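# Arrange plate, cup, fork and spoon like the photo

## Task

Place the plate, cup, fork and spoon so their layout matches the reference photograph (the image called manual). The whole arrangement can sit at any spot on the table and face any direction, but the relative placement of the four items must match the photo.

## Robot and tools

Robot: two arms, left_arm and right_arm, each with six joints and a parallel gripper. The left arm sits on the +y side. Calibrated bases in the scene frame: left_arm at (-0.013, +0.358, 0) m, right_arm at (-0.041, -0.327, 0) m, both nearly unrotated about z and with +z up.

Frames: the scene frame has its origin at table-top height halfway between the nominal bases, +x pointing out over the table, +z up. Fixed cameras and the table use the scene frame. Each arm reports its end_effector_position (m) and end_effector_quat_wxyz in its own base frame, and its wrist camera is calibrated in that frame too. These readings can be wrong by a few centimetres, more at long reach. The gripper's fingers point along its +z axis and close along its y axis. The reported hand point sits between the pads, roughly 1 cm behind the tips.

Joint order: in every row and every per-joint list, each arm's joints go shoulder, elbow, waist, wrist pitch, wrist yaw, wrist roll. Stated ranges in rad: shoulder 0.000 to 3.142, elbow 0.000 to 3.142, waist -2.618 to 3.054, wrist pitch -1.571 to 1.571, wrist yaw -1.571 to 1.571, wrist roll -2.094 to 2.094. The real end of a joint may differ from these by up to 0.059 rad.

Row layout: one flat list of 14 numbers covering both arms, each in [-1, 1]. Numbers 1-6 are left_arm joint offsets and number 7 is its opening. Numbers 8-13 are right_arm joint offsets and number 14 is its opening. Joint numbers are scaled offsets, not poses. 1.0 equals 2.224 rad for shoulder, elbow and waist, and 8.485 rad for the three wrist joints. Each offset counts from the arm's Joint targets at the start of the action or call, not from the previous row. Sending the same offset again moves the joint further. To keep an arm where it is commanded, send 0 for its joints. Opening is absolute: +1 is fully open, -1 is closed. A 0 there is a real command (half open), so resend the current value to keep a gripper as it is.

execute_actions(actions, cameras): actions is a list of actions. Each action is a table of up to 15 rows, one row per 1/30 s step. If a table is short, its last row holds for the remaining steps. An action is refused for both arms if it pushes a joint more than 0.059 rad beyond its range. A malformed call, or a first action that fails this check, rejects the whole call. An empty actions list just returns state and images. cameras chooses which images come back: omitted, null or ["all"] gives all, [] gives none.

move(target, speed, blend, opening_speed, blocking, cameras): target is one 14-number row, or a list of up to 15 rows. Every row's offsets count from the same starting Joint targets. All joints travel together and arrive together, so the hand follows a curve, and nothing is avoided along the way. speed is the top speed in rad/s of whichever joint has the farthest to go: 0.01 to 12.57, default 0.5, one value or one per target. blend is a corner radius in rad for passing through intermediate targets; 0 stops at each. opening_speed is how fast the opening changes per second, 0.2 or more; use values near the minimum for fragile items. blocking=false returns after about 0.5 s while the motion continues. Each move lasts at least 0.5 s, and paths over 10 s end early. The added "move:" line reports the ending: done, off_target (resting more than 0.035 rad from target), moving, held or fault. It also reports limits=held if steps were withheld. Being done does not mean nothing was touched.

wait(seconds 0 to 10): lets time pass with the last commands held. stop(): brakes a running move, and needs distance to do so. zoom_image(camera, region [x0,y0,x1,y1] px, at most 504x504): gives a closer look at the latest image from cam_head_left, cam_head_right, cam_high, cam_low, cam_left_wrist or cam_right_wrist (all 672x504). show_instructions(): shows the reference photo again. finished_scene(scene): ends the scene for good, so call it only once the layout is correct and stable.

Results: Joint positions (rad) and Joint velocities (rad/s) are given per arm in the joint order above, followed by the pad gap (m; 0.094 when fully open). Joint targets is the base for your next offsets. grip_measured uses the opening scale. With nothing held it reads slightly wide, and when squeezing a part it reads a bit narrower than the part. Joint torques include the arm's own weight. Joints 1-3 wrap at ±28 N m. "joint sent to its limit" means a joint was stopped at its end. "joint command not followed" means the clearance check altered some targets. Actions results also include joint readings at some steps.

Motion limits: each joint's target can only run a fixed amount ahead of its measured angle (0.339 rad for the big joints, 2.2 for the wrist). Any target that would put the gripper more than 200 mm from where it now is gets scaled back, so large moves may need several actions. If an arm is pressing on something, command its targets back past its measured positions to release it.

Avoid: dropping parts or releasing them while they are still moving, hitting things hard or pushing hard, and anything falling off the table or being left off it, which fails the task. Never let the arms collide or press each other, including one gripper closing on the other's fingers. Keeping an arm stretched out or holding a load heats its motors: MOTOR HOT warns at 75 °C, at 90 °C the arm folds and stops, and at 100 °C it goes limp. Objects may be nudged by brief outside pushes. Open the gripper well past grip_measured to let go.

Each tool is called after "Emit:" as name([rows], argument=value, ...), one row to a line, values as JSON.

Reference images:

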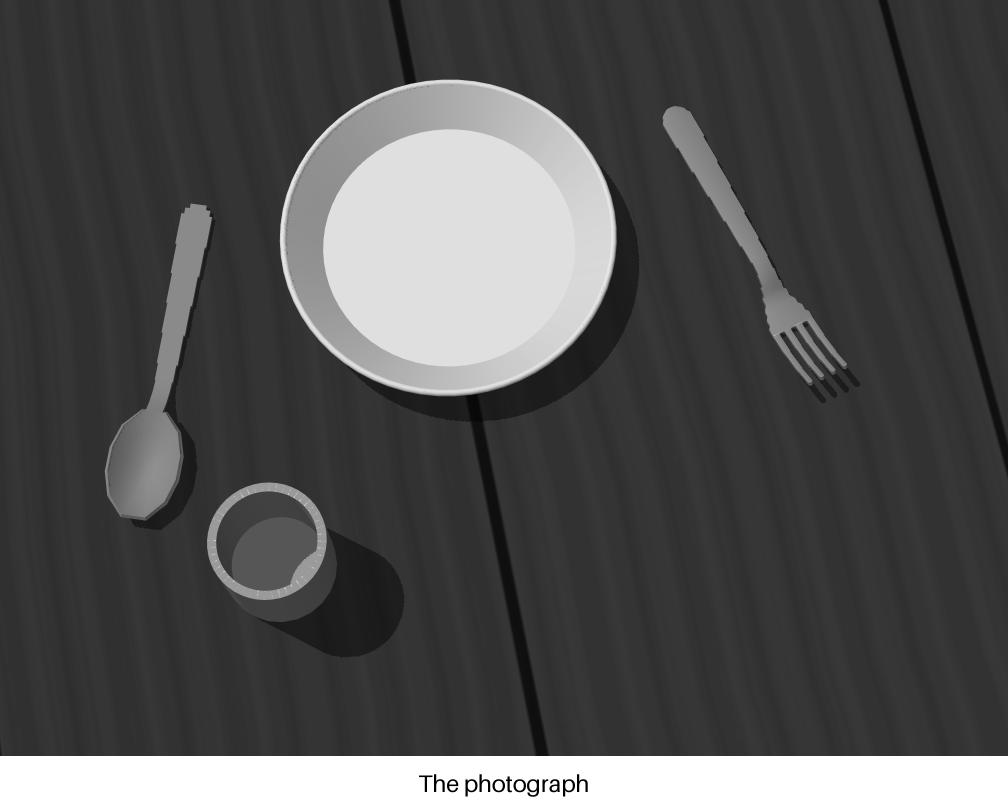

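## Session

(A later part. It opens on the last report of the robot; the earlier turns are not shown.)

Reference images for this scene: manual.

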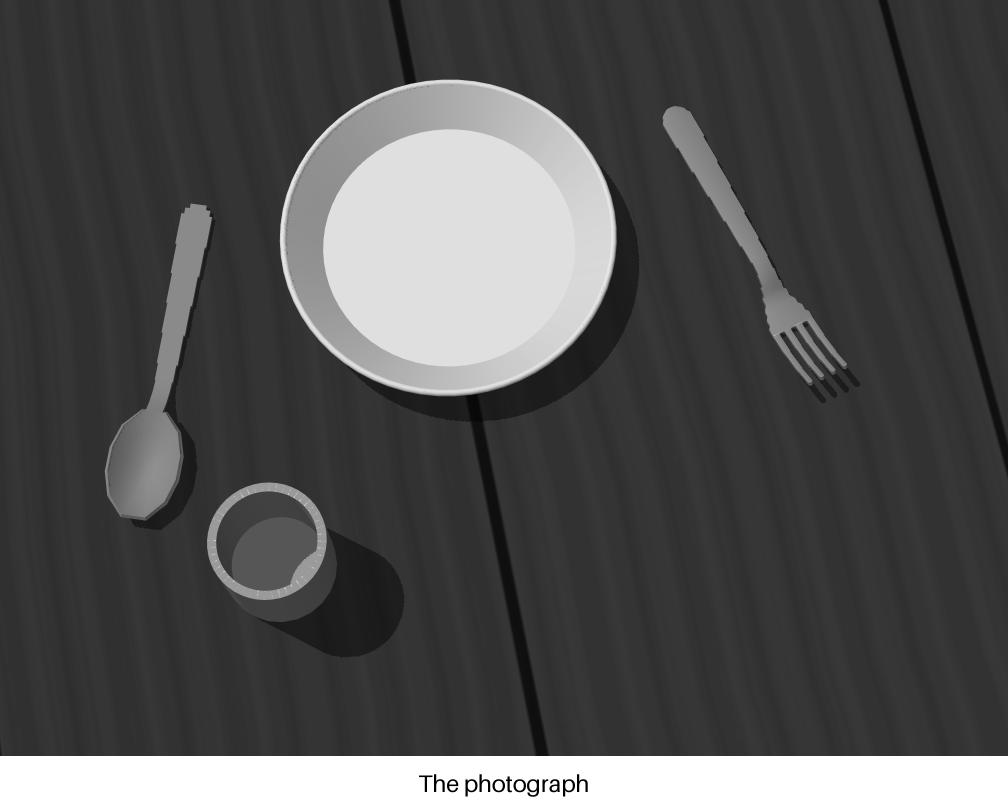

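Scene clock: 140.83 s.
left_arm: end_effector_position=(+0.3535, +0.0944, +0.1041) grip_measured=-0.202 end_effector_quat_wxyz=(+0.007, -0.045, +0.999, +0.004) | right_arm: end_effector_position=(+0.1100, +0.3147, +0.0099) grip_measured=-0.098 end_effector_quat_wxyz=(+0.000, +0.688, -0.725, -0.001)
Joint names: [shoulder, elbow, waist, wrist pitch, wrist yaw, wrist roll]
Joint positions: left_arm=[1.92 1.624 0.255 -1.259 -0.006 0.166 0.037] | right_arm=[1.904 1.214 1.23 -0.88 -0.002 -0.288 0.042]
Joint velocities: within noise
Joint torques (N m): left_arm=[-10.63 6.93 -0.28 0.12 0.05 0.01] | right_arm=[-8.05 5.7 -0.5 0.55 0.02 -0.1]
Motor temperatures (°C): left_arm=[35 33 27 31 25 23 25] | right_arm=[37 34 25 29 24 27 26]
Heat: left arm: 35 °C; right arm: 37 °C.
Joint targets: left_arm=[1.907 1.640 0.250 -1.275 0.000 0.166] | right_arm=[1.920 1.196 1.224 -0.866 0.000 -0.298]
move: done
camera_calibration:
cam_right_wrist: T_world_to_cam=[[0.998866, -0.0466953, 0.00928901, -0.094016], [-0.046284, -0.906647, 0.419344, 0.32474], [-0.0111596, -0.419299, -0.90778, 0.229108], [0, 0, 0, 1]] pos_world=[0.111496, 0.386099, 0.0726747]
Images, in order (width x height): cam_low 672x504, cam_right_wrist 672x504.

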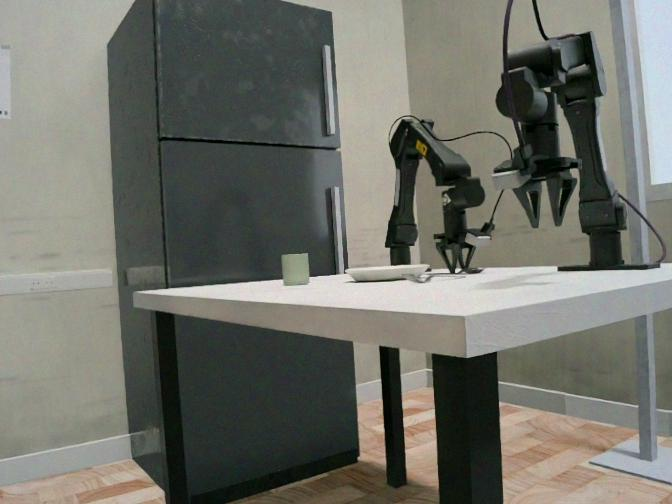

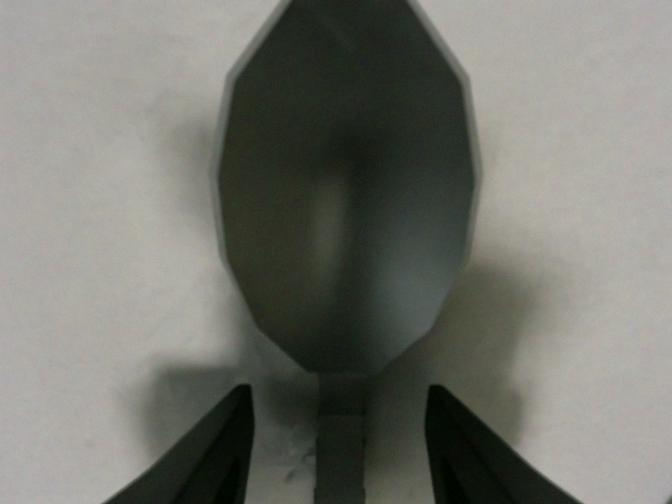

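Emit:
move(target=[0, 0, 0, 0, 0, 0, -0.2, 0, 0, 0, 0, 0, 0, -1.0], speed=0.1, opening_speed=0.8, cameras=["cam_low", "cam_right_wrist"])

Scene clock: 142.63 s.
left_arm: end_effector_position=(+0.3535, +0.0944, +0.1041) grip_measured=-0.202 end_effector_quat_wxyz=(+0.007, -0.045, +0.999, +0.004) | right_arm: end_effector_position=(+0.1117, +0.3147, +0.0106) grip_measured=-0.988 end_effector_quat_wxyz=(-0.002, +0.688, -0.726, +0.001)
Joint names: [shoulder, elbow, waist, wrist pitch, wrist yaw, wrist roll]
Joint positions: left_arm=[1.92 1.624 0.255 -1.259 -0.006 0.166 0.037] | right_arm=[1.902 1.214 1.229 -0.879 0.003 -0.289 0.001]
Joint velocities: within noise
Joint torques (N m): left_arm=[-10.44 6.99 -0.28 0.03 0.03 0.04] | right_arm=[-7.87 5.72 -0.24 0.53 -0.04 -0.1]
Motor temperatures (°C): left_arm=[35 33 27 31 25 23 25] | right_arm=[37 34 25 29 24 27 26]
Heat: left arm: 35 °C; right arm: 37 °C.
Joint targets: left_arm=[1.907 1.640 0.250 -1.275 0.000 0.166] | right_arm=[1.920 1.196 1.224 -0.866 0.000 -0.298]
move: done
camera_calibration:
cam_right_wrist: T_world_to_cam=[[0.998748, -0.0474778, 0.0157268, -0.0953868], [-0.0497034, -0.907161, 0.417838, 0.32507], [-0.00557129, -0.418096, -0.908386, 0.228748], [0, 0, 0, 1]] pos_world=[0.112699, 0.386001, 0.0734646]
Images, in order (width x height): cam_low 672x504, cam_right_wrist 672x504.

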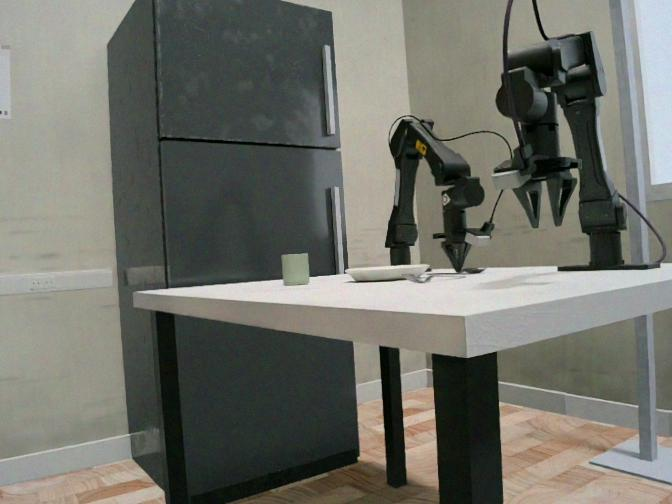

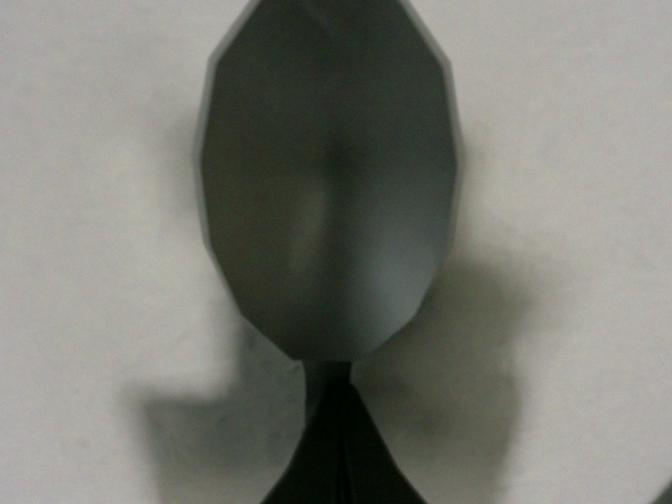

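Emit:
move([
  [0, 0, 0, 0, 0, 0, -0.2, 0, 0, 0, 0, 0, 0, -0.2],
  [0, 0, 0, 0, 0, 0, -0.2, 0, -0.0078, 0, 0.00295, 0, 0, -0.2],
], speed=0.06, cameras=["cam_low", "cam_right_wrist"])

Emit:
zoom_image(camera="cam_low", region=[420, 240, 500, 300])

Scene clock: 144.63 s.
left_arm: end_effector_position=(+0.3535, +0.0944, +0.1041) grip_measured=-0.202 end_effector_quat_wxyz=(+0.007, -0.045, +0.999, +0.004) | right_arm: end_effector_position=(+0.1117, +0.3135, +0.0069) grip_measured=-0.202 end_effector_quat_wxyz=(-0.004, +0.688, -0.726, +0.001)
Joint names: [shoulder, elbow, waist, wrist pitch, wrist yaw, wrist roll]
Joint positions: left_arm=[1.92 1.624 0.255 -1.259 -0.006 0.166 0.037] | right_arm=[1.902 1.198 1.228 -0.86 0.005 -0.289 0.038]
Joint velocities: within noise
Joint torques (N m): left_arm=[-10.58 7.01 -0.25 0.08 0.08 0.01] | right_arm=[-7.82 5.64 -0.29 0.6 -0.04 -0.1]
Motor temperatures (°C): left_arm=[34 33 27 31 25 23 25] | right_arm=[36 33 25 29 24 27 26]
Heat: left arm: 34 °C; right arm: 36 °C.
Joint targets: left_arm=[1.907 1.640 0.250 -1.275 0.000 0.166] | right_arm=[1.920 1.178 1.224 -0.841 0.000 -0.298]
move: done
camera_calibration:
cam_right_wrist: T_world_to_cam=[[0.998692, -0.0478706, 0.0179842, -0.0952994], [-0.0510122, -0.908011, 0.415829, 0.325876], [-0.00357613, -0.416202, -0.909265, 0.224086], [0, 0, 0, 1]] pos_world=[0.1126, 0.384602, 0.0699591]
Images, in order (width x height): cam_low 672x504, cam_right_wrist 672x504.

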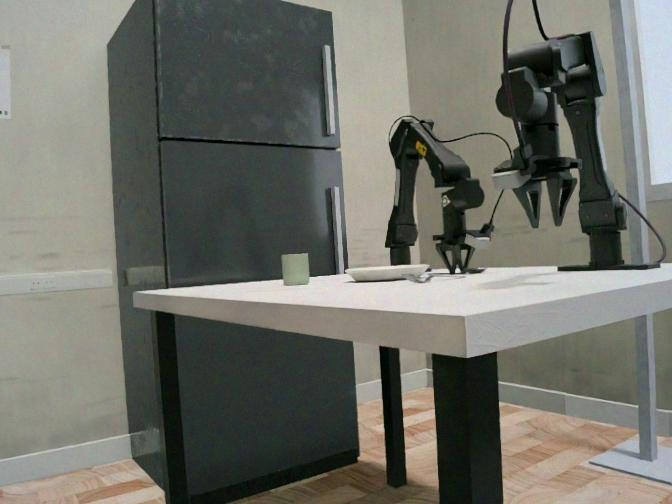

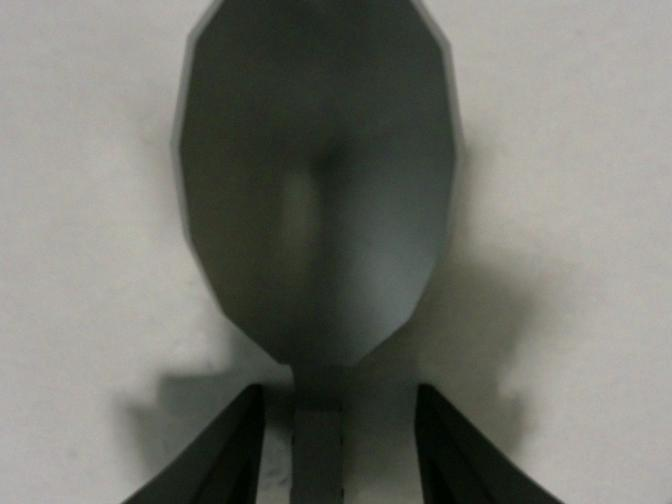

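Scaled by 6.300 from the camera's 672x504 image, which has a finer 960x720 frame.

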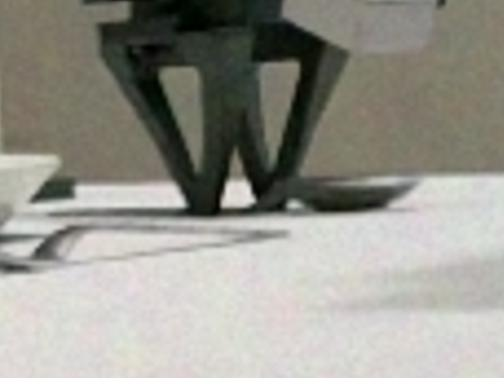

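Emit:
move(target=[0, 0, 0, 0, 0, 0, -0.2, 0, 0, 0, 0, 0, 0, -1.0], speed=0.1, opening_speed=0.7, cameras=["cam_low", "cam_right_wrist"])

Scene clock: 146.30 s.
left_arm: end_effector_position=(+0.3535, +0.0944, +0.1041) grip_measured=-0.202 end_effector_quat_wxyz=(+0.007, -0.045, +0.999, +0.004) | right_arm: end_effector_position=(+0.1118, +0.3144, +0.0069) grip_measured=-0.845 end_effector_quat_wxyz=(-0.005, +0.688, -0.725, +0.000)
Joint names: [shoulder, elbow, waist, wrist pitch, wrist yaw, wrist roll]
Joint positions: left_arm=[1.92 1.624 0.255 -1.259 -0.006 0.166 0.037] | right_arm=[1.902 1.198 1.228 -0.856 0.004 -0.291 0.007]
Joint velocities: within noise
Joint torques (N m): left_arm=[-10.73 7.04 -0.18 0.06 0.01 -0.01] | right_arm=[-7.87 5.59 -0.29 0.57 -0.03 -0.06]
Motor temperatures (°C): left_arm=[34 33 27 31 25 23 25] | right_arm=[36 33 25 28 24 27 26]
Heat: left arm: 34 °C; right arm: 36 °C.
Joint targets: left_arm=[1.907 1.640 0.250 -1.275 0.000 0.166] | right_arm=[1.920 1.178 1.224 -0.841 0.000 -0.298]
move: done
camera_calibration:
cam_right_wrist: T_world_to_cam=[[0.998771, -0.0460352, 0.0183734, -0.0960155], [-0.0495143, -0.909671, 0.412367, 0.327145], [-0.00226957, -0.412769, -0.910833, 0.223195], [0, 0, 0, 1]] pos_world=[0.112602, 0.385302, 0.0701538]
Images, in order (width x height): cam_low 672x504, cam_right_wrist 672x504.

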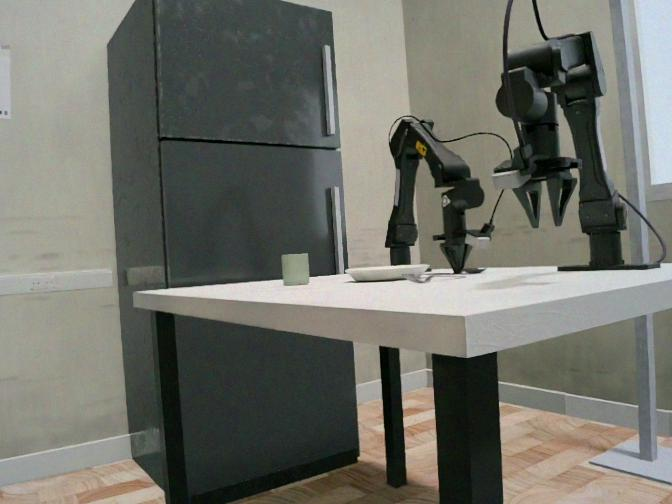

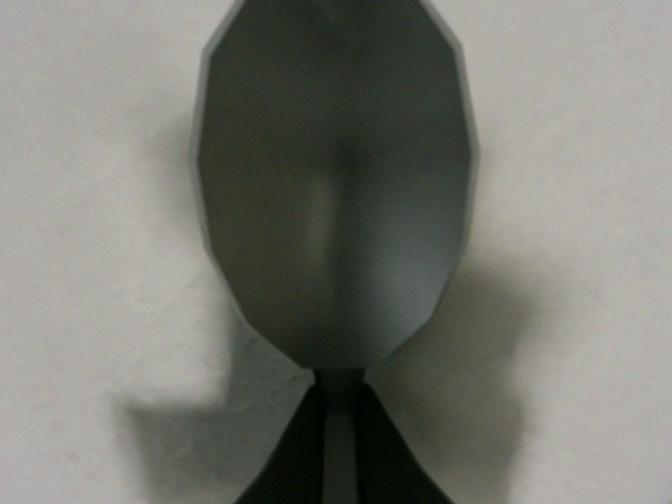

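Emit:
move([
  [0, 0, 0, 0, 0, 0, -0.2, -0.0180, 0.0360, 0, 0, 0, 0, -1.0],
  [0, 0, 0, 0, 0, 0, -0.2, -0.0540, 0.1394, 0, -0.0467, 0, 0, -1.0],
  [0, 0, 0, 0, 0, 0, -0.2, -0.0540, 0.1394, -0.4690, -0.0467, 0, 0.1159, -1.0],
], speed=[0.2, 0.4, 0.8], blend=[0.03, 0.03, 0])

Scene clock: 151.33 s.
left_arm: end_effector_position=(+0.3535, +0.0944, +0.1041) grip_measured=-0.202 end_effector_quat_wxyz=(+0.007, -0.045, +0.999, +0.004) | right_arm: end_effector_position=(+0.3244, +0.0581, +0.0903) grip_measured=-0.848 end_effector_quat_wxyz=(-0.016, +0.247, +0.969, -0.007)
Joint names: [shoulder, elbow, waist, wrist pitch, wrist yaw, wrist roll]
Joint positions: left_arm=[1.92 1.624 0.255 -1.259 -0.006 0.166 0.037] | right_arm=[1.833 1.454 0.174 -1.225 0 0.674 0.007]
Joint velocities: within noise
Joint torques (N m): left_arm=[-10.74 6.78 -0.31 0.07 0.03 0.05] | right_arm=[-11.74 11.29 0.66 0.23 0 0.11]
Motor temperatures (°C): left_arm=[34 33 27 31 25 23 25] | right_arm=[36 33 25 28 24 27 26]
Heat: left arm: 34 °C; right arm: 36 °C.
Joint targets: left_arm=[1.907 1.640 0.250 -1.275 0.000 0.166] | right_arm=[1.800 1.488 0.181 -1.237 0.000 0.685]
move: done
camera_calibration:
cam_left_wrist: T_world_to_cam=[[0.073454, -0.997146, -0.0174646, 0.068909], [-0.902723, -0.0739216, 0.423823, 0.319145], [-0.423904, -0.0153658, -0.905577, 0.331314], [0, 0, 0, 1]] pos_world=[0.423483, 0.0973948, 0.165973]
cam_right_wrist: T_world_to_cam=[[-0.472952, -0.88049, 0.0324556, 0.203047], [-0.782431, 0.436646, 0.444006, 0.226828], [-0.405115, 0.184599, -0.895436, 0.288445], [0, 0, 0, 1]] pos_world=[0.390362, 0.0264906, 0.150981]

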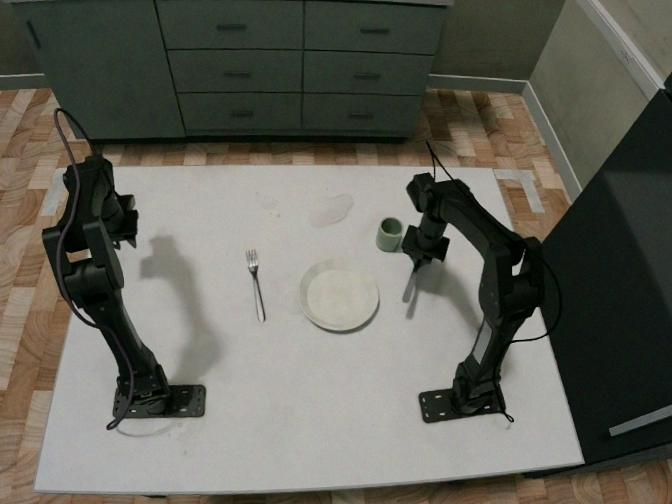

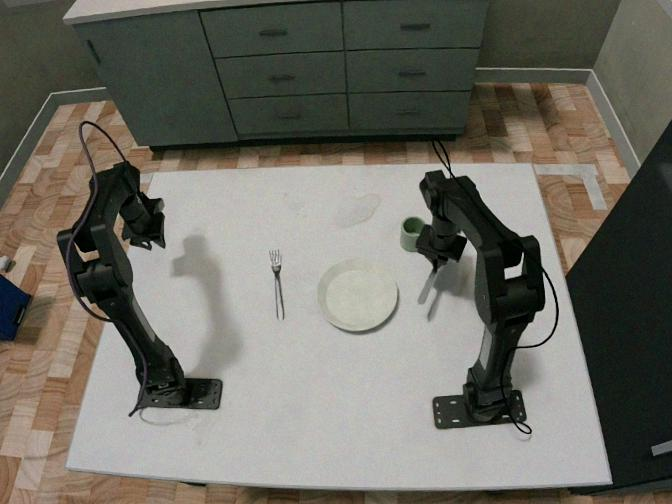

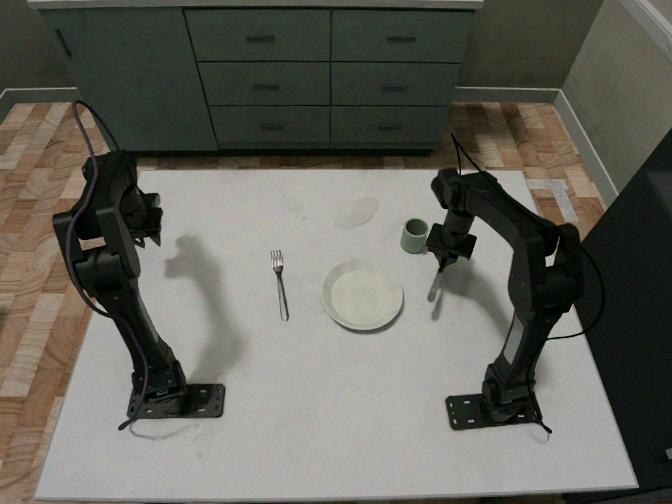

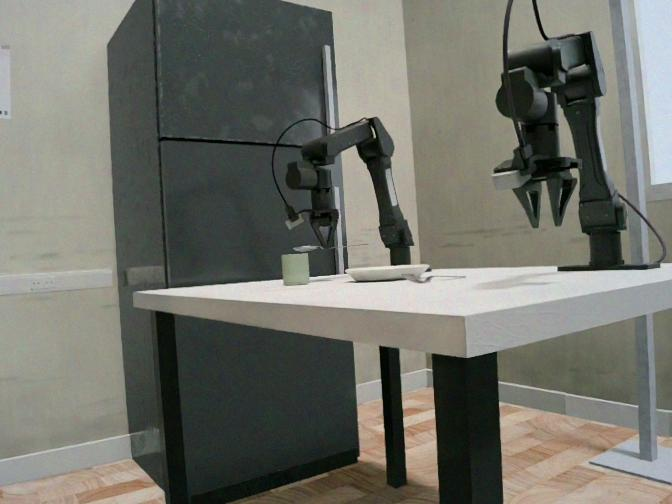

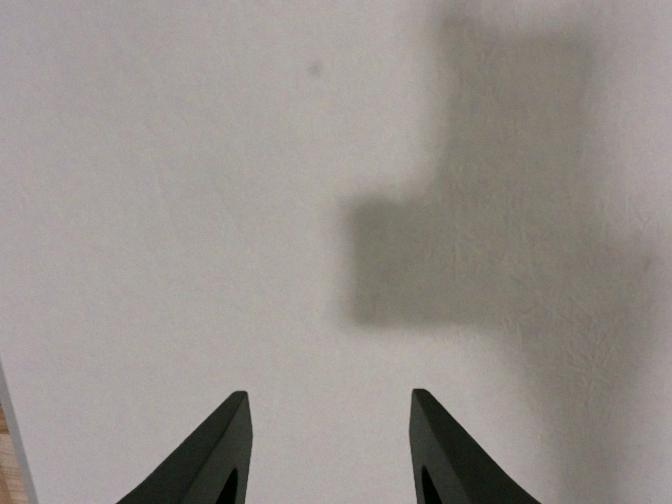

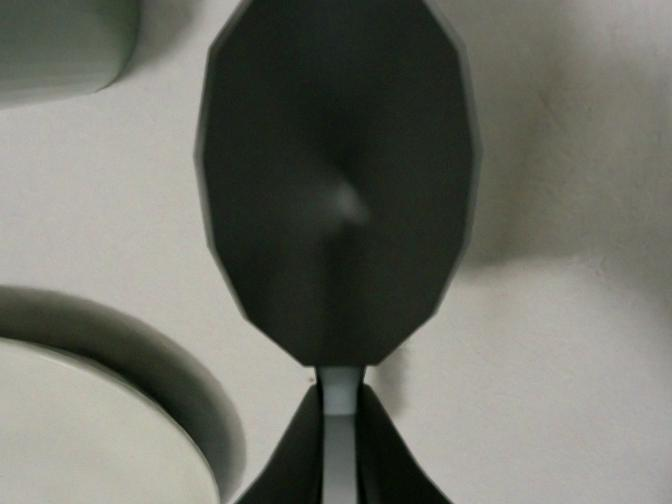

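Emit:
move(target=[0, 0, 0, 0, 0, 0, -0.2, 0.0499, -0.1317, 0.0049, 0.0437, 0, 0, -1.0], speed=0.3)

Emit:
zoom_image(camera="cam_low", region=[270, 220, 390, 300])

Scene clock: 154.50 s.
left_arm: end_effector_position=(+0.3534, +0.0943, +0.1041) grip_measured=-0.202 end_effector_quat_wxyz=(+0.007, -0.045, +0.999, +0.004) | right_arm: end_effector_position=(+0.3258, +0.0621, +0.0095) grip_measured=-0.848 end_effector_quat_wxyz=(-0.001, +0.242, +0.970, -0.001)
Joint names: [shoulder, elbow, waist, wrist pitch, wrist yaw, wrist roll]
Joint positions: left_arm=[1.92 1.624 0.255 -1.26 -0.006 0.166 0.037] | right_arm=[1.901 1.208 0.185 -0.88 0 0.675 0.007]
Joint velocities: within noise
Joint torques (N m): left_arm=[-10.44 6.97 -0.27 0.09 0.07 0] | right_arm=[-8.54 6.05 0.62 0.53 0 0.1]
Motor temperatures (°C): left_arm=[34 33 27 31 25 23 25] | right_arm=[36 33 25 28 24 27 26]
Heat: left arm: 34 °C; right arm: 36 °C.
Joint targets: left_arm=[1.907 1.640 0.250 -1.275 0.000 0.166] | right_arm=[1.910 1.195 0.192 -0.866 0.000 0.685]
move: done
camera_calibration:
cam_left_wrist: T_world_to_cam=[[0.0733921, -0.997152, -0.0173618, 0.0689188], [-0.902539, -0.0738149, 0.424234, 0.318987], [-0.424308, -0.0154657, -0.905386, 0.331463], [0, 0, 0, 1]] pos_world=[0.423483, 0.0973949, 0.165973]
cam_right_wrist: T_world_to_cam=[[-0.464556, -0.885449, 0.0129161, 0.207582], [-0.800356, 0.426064, 0.421782, 0.26875], [-0.37897, 0.185604, -0.906605, 0.207487], [0, 0, 0, 1]] pos_world=[0.390161, 0.030788, 0.0720736]

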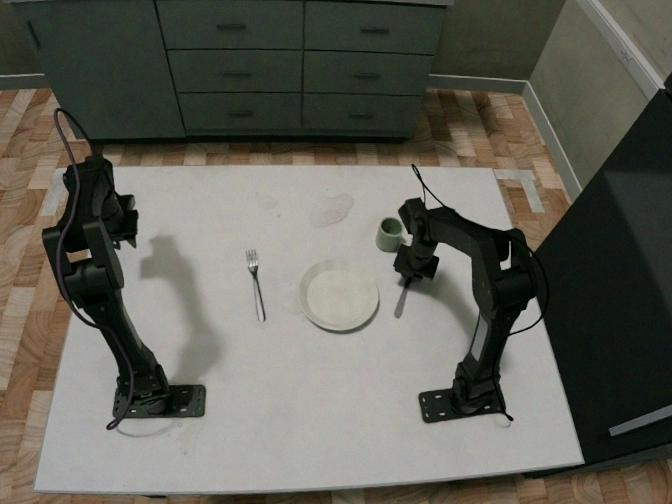

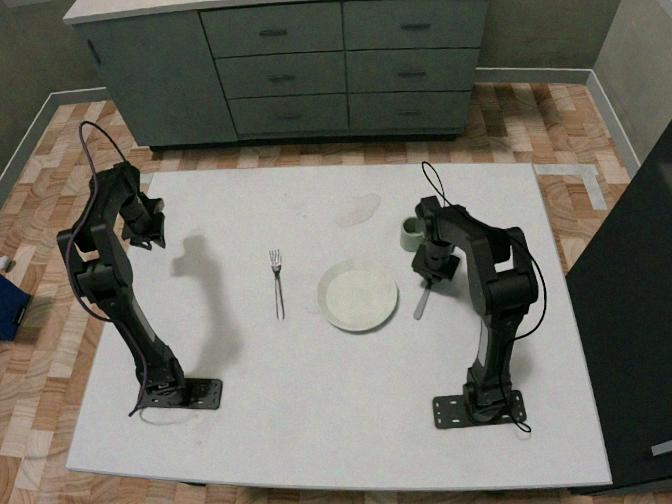

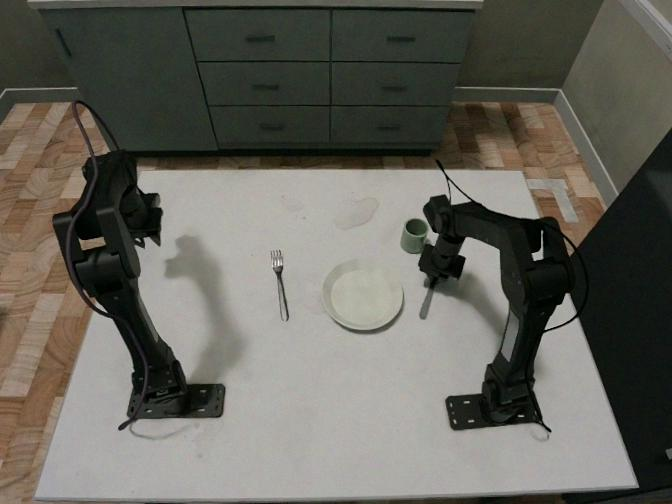

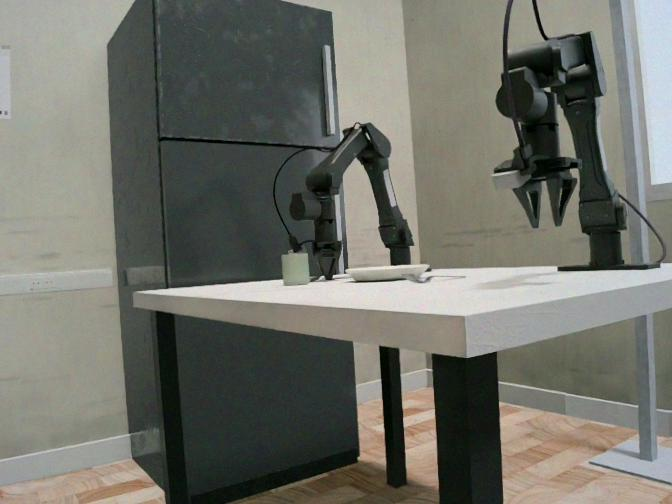

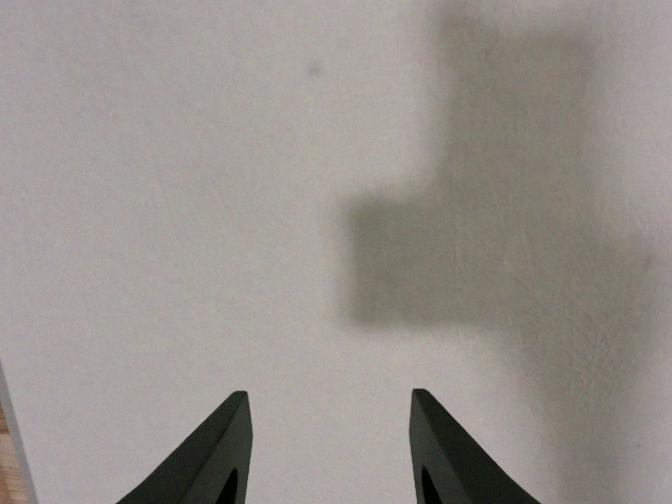

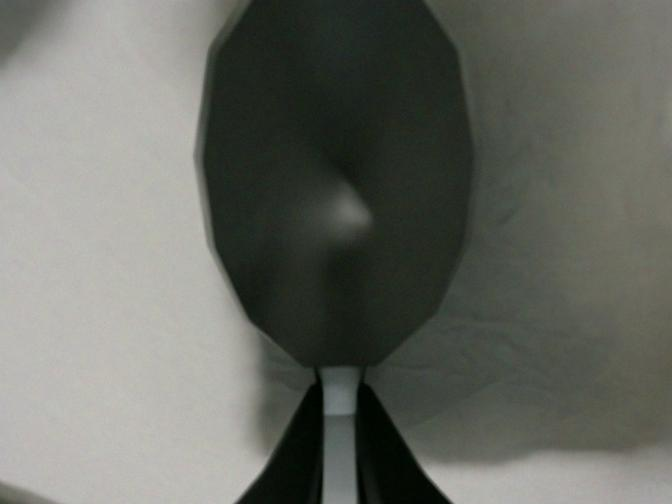

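Scaled by 4.200 from the camera's 672x504 image, which has a finer 960x720 frame.

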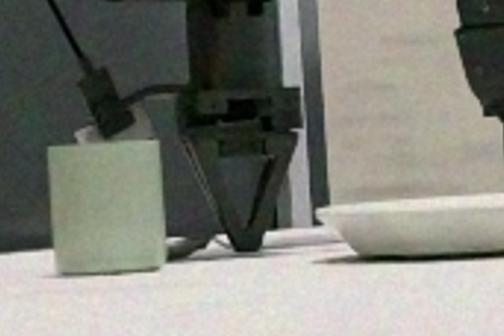

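Emit:
move([
  [0, 0, 0, 0, 0, 0, -0.2, 0, -0.0036, 0, 0, 0, 0, -1.0],
  [0, 0, 0, 0, 0, 0, -0.2, 0, -0.0036, 0, 0, 0, 0, -0.3],
], speed=0.1, opening_speed=0.5, cameras=["cam_right_wrist"])

Emit:
move([
  [0, 0, 0, 0, 0, 0, -0.2, -0.0270, 0.0486, 0, 0, 0, 0, -0.3],
  [0, 0, 0, 0, 0, 0, -0.2, -0.0495, 0.1574, 0, -0.0471, 0, 0, -0.3],
  [0, 0, 0, 0, 0, 0, -0.2, -0.1016, 0.3543, 0.1340, -0.0623, 0, -0.0807, -0.3],
  [0, 0, 0, 0, 0, 0, -0.2, -0.1016, 0.3543, 0.1340, -0.0623, 0, -0.0807, 1.0],
], speed=[0.25, 0.5, 0.9, 0.9], blend=[0.03, 0.05, 0, 0])

Scene clock: 157.60 s.
left_arm: end_effector_position=(+0.3534, +0.0943, +0.1041) grip_measured=-0.202 end_effector_quat_wxyz=(+0.007, -0.045, +0.999, +0.004) | right_arm: end_effector_position=(+0.3262, +0.0622, +0.0095) grip_measured=-0.301 end_effector_quat_wxyz=(+0.000, +0.242, +0.970, +0.000)
Joint names: [shoulder, elbow, waist, wrist pitch, wrist yaw, wrist roll]
Joint positions: left_arm=[1.92 1.624 0.255 -1.26 -0.006 0.166 0.037] | right_arm=[1.901 1.208 0.185 -0.879 0 0.675 0.033]
Joint velocities: within noise
Joint torques (N m): left_arm=[-10.62 6.83 -0.46 0.04 0.03 -0.02] | right_arm=[-8.49 5.48 0.57 0.54 0.01 0.08]
Motor temperatures (°C): left_arm=[34 33 27 31 25 23 25] | right_arm=[36 33 25 28 24 27 26]
Heat: left arm: 34 °C; right arm: 36 °C.
Joint targets: left_arm=[1.907 1.640 0.250 -1.275 0.000 0.166] | right_arm=[1.910 1.187 0.192 -0.866 0.000 0.685]
move: done
camera_calibration:
cam_right_wrist: T_world_to_cam=[[-0.464939, -0.885261, 0.0119998, 0.207931], [-0.800795, 0.42628, 0.420729, 0.26919], [-0.377571, 0.186004, -0.907107, 0.207169], [0, 0, 0, 1]] pos_world=[0.390462, 0.0307884, 0.0721732]
Images, in order (width x height): cam_right_wrist 672x504.

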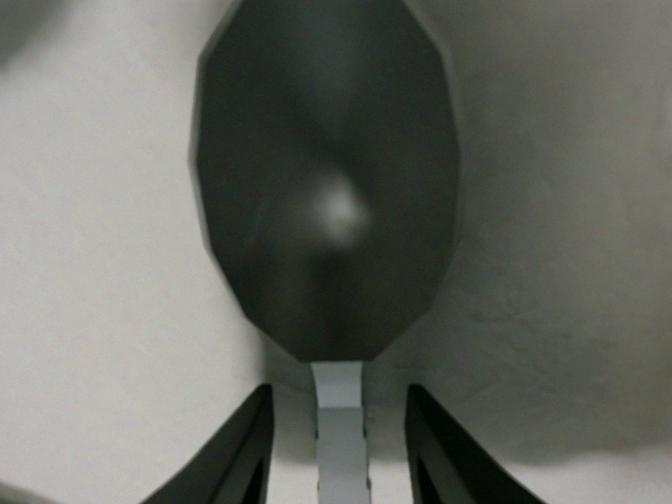

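Scene clock: 161.00 s.
left_arm: end_effector_position=(+0.3534, +0.0943, +0.1041) grip_measured=-0.202 end_effector_quat_wxyz=(+0.007, -0.045, +0.999, +0.004) | right_arm: end_effector_position=(+0.3360, +0.1804, +0.2744) grip_measured=+0.998 end_effector_quat_wxyz=(+0.210, -0.232, +0.948, +0.054)
Joint names: [shoulder, elbow, waist, wrist pitch, wrist yaw, wrist roll]
Joint positions: left_arm=[1.92 1.624 0.255 -1.26 -0.006 0.166 0.037] | right_arm=[1.699 1.95 0.49 -1.384 -0.001 0.01 0.094]
Joint velocities: within noise
Joint torques (N m): left_arm=[-10.61 7.12 -0.23 0.01 0.07 0.05] | right_arm=[-8.62 10.36 0.08 0.97 -0.01 -0.1]
Motor temperatures (°C): left_arm=[34 33 27 31 25 23 25] | right_arm=[36 33 25 28 24 27 26]
Heat: left arm: 34 °C; right arm: 36 °C.
Joint targets: left_arm=[1.907 1.640 0.250 -1.275 0.000 0.166] | right_arm=[1.685 1.976 0.490 -1.395 0.000 0.001]
move: done
camera_calibration:
cam_left_wrist: T_world_to_cam=[[0.0733921, -0.997152, -0.0173618, 0.0689188], [-0.902539, -0.0738149, 0.424234, 0.318987], [-0.424308, -0.0154657, -0.905386, 0.331463], [0, 0, 0, 1]] pos_world=[0.423483, 0.0973949, 0.165973]
cam_right_wrist: T_world_to_cam=[[0.46286, -0.886398, 0.00775527, 0.00365935], [-0.886401, -0.462899, -0.00426604, 0.420973], [0.00737131, -0.0048997, -0.999961, 0.359738], [0, 0, 0, 1]] pos_world=[0.368805, 0.199874, 0.361491]

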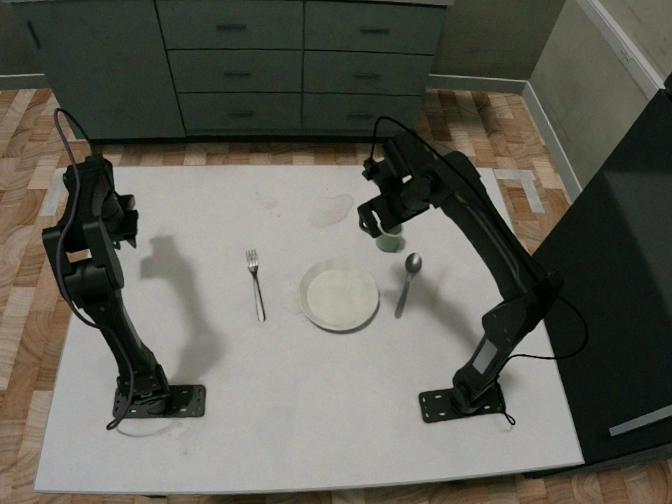

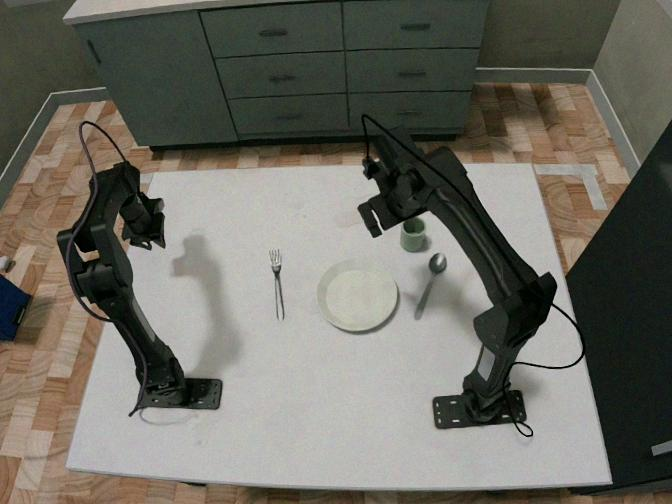

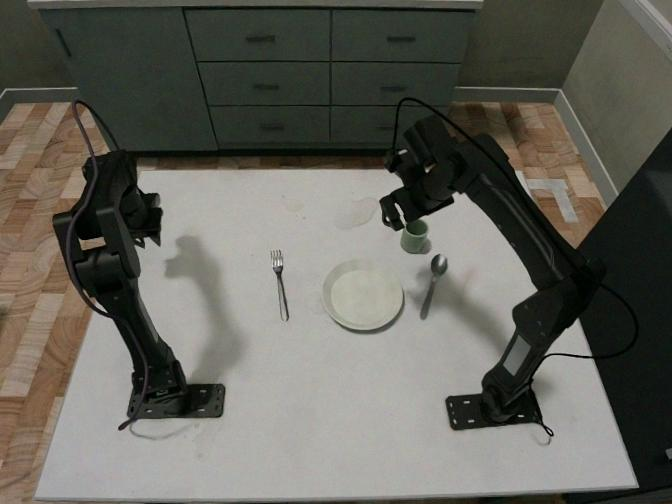

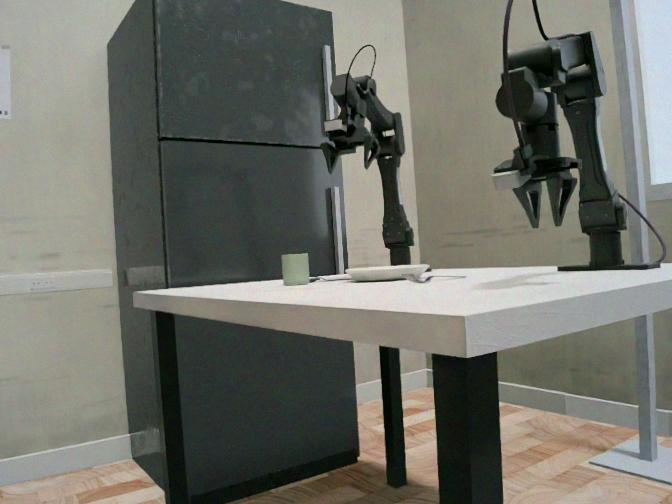

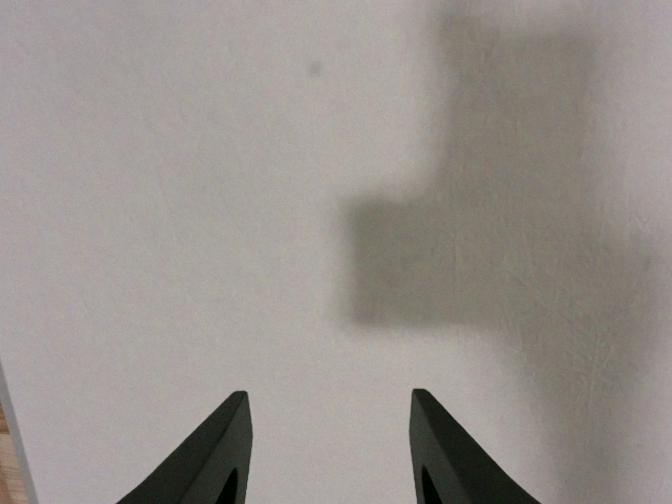

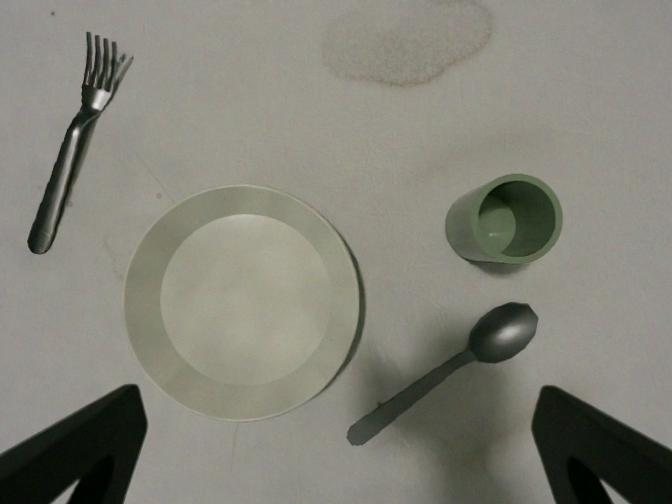

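Emit:
zoom_image(camera="cam_right_wrist", region=[320, 290, 560, 460])

Emit:
zoom_image(camera="cam_right_wrist", region=[0, 10, 200, 270])

Emit:
zoom_image(camera="cam_right_wrist", region=[105, 170, 385, 440])

Emit:
zoom_image(camera="cam_right_wrist", region=[430, 160, 580, 280])

Scaled by 2.100 from the camera's 672x504 image, which has a finer 960x720 frame.

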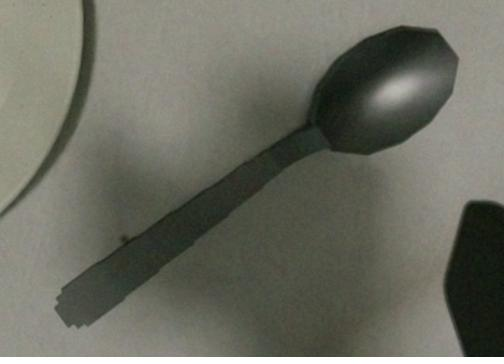

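Scaled by 1.938 from the camera's 672x504 image, which has a finer 960x720 frame.

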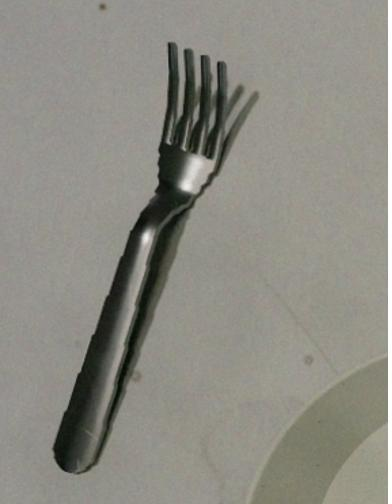

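Scaled by 1.800 from the camera's 672x504 image, which has a finer 960x720 frame.

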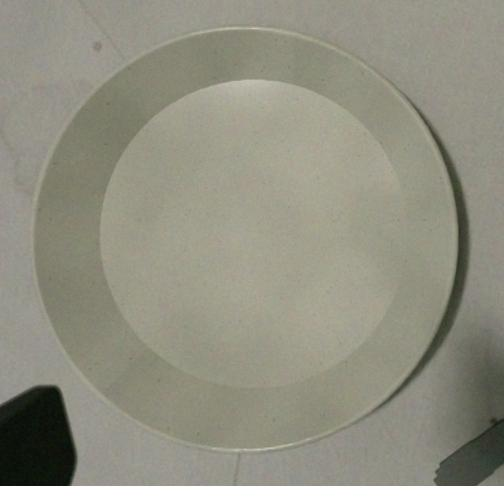

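Scaled by 3.360 from the camera's 672x504 image, which has a finer 960x720 frame.

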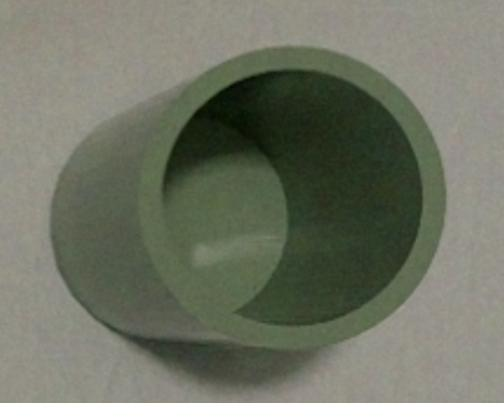

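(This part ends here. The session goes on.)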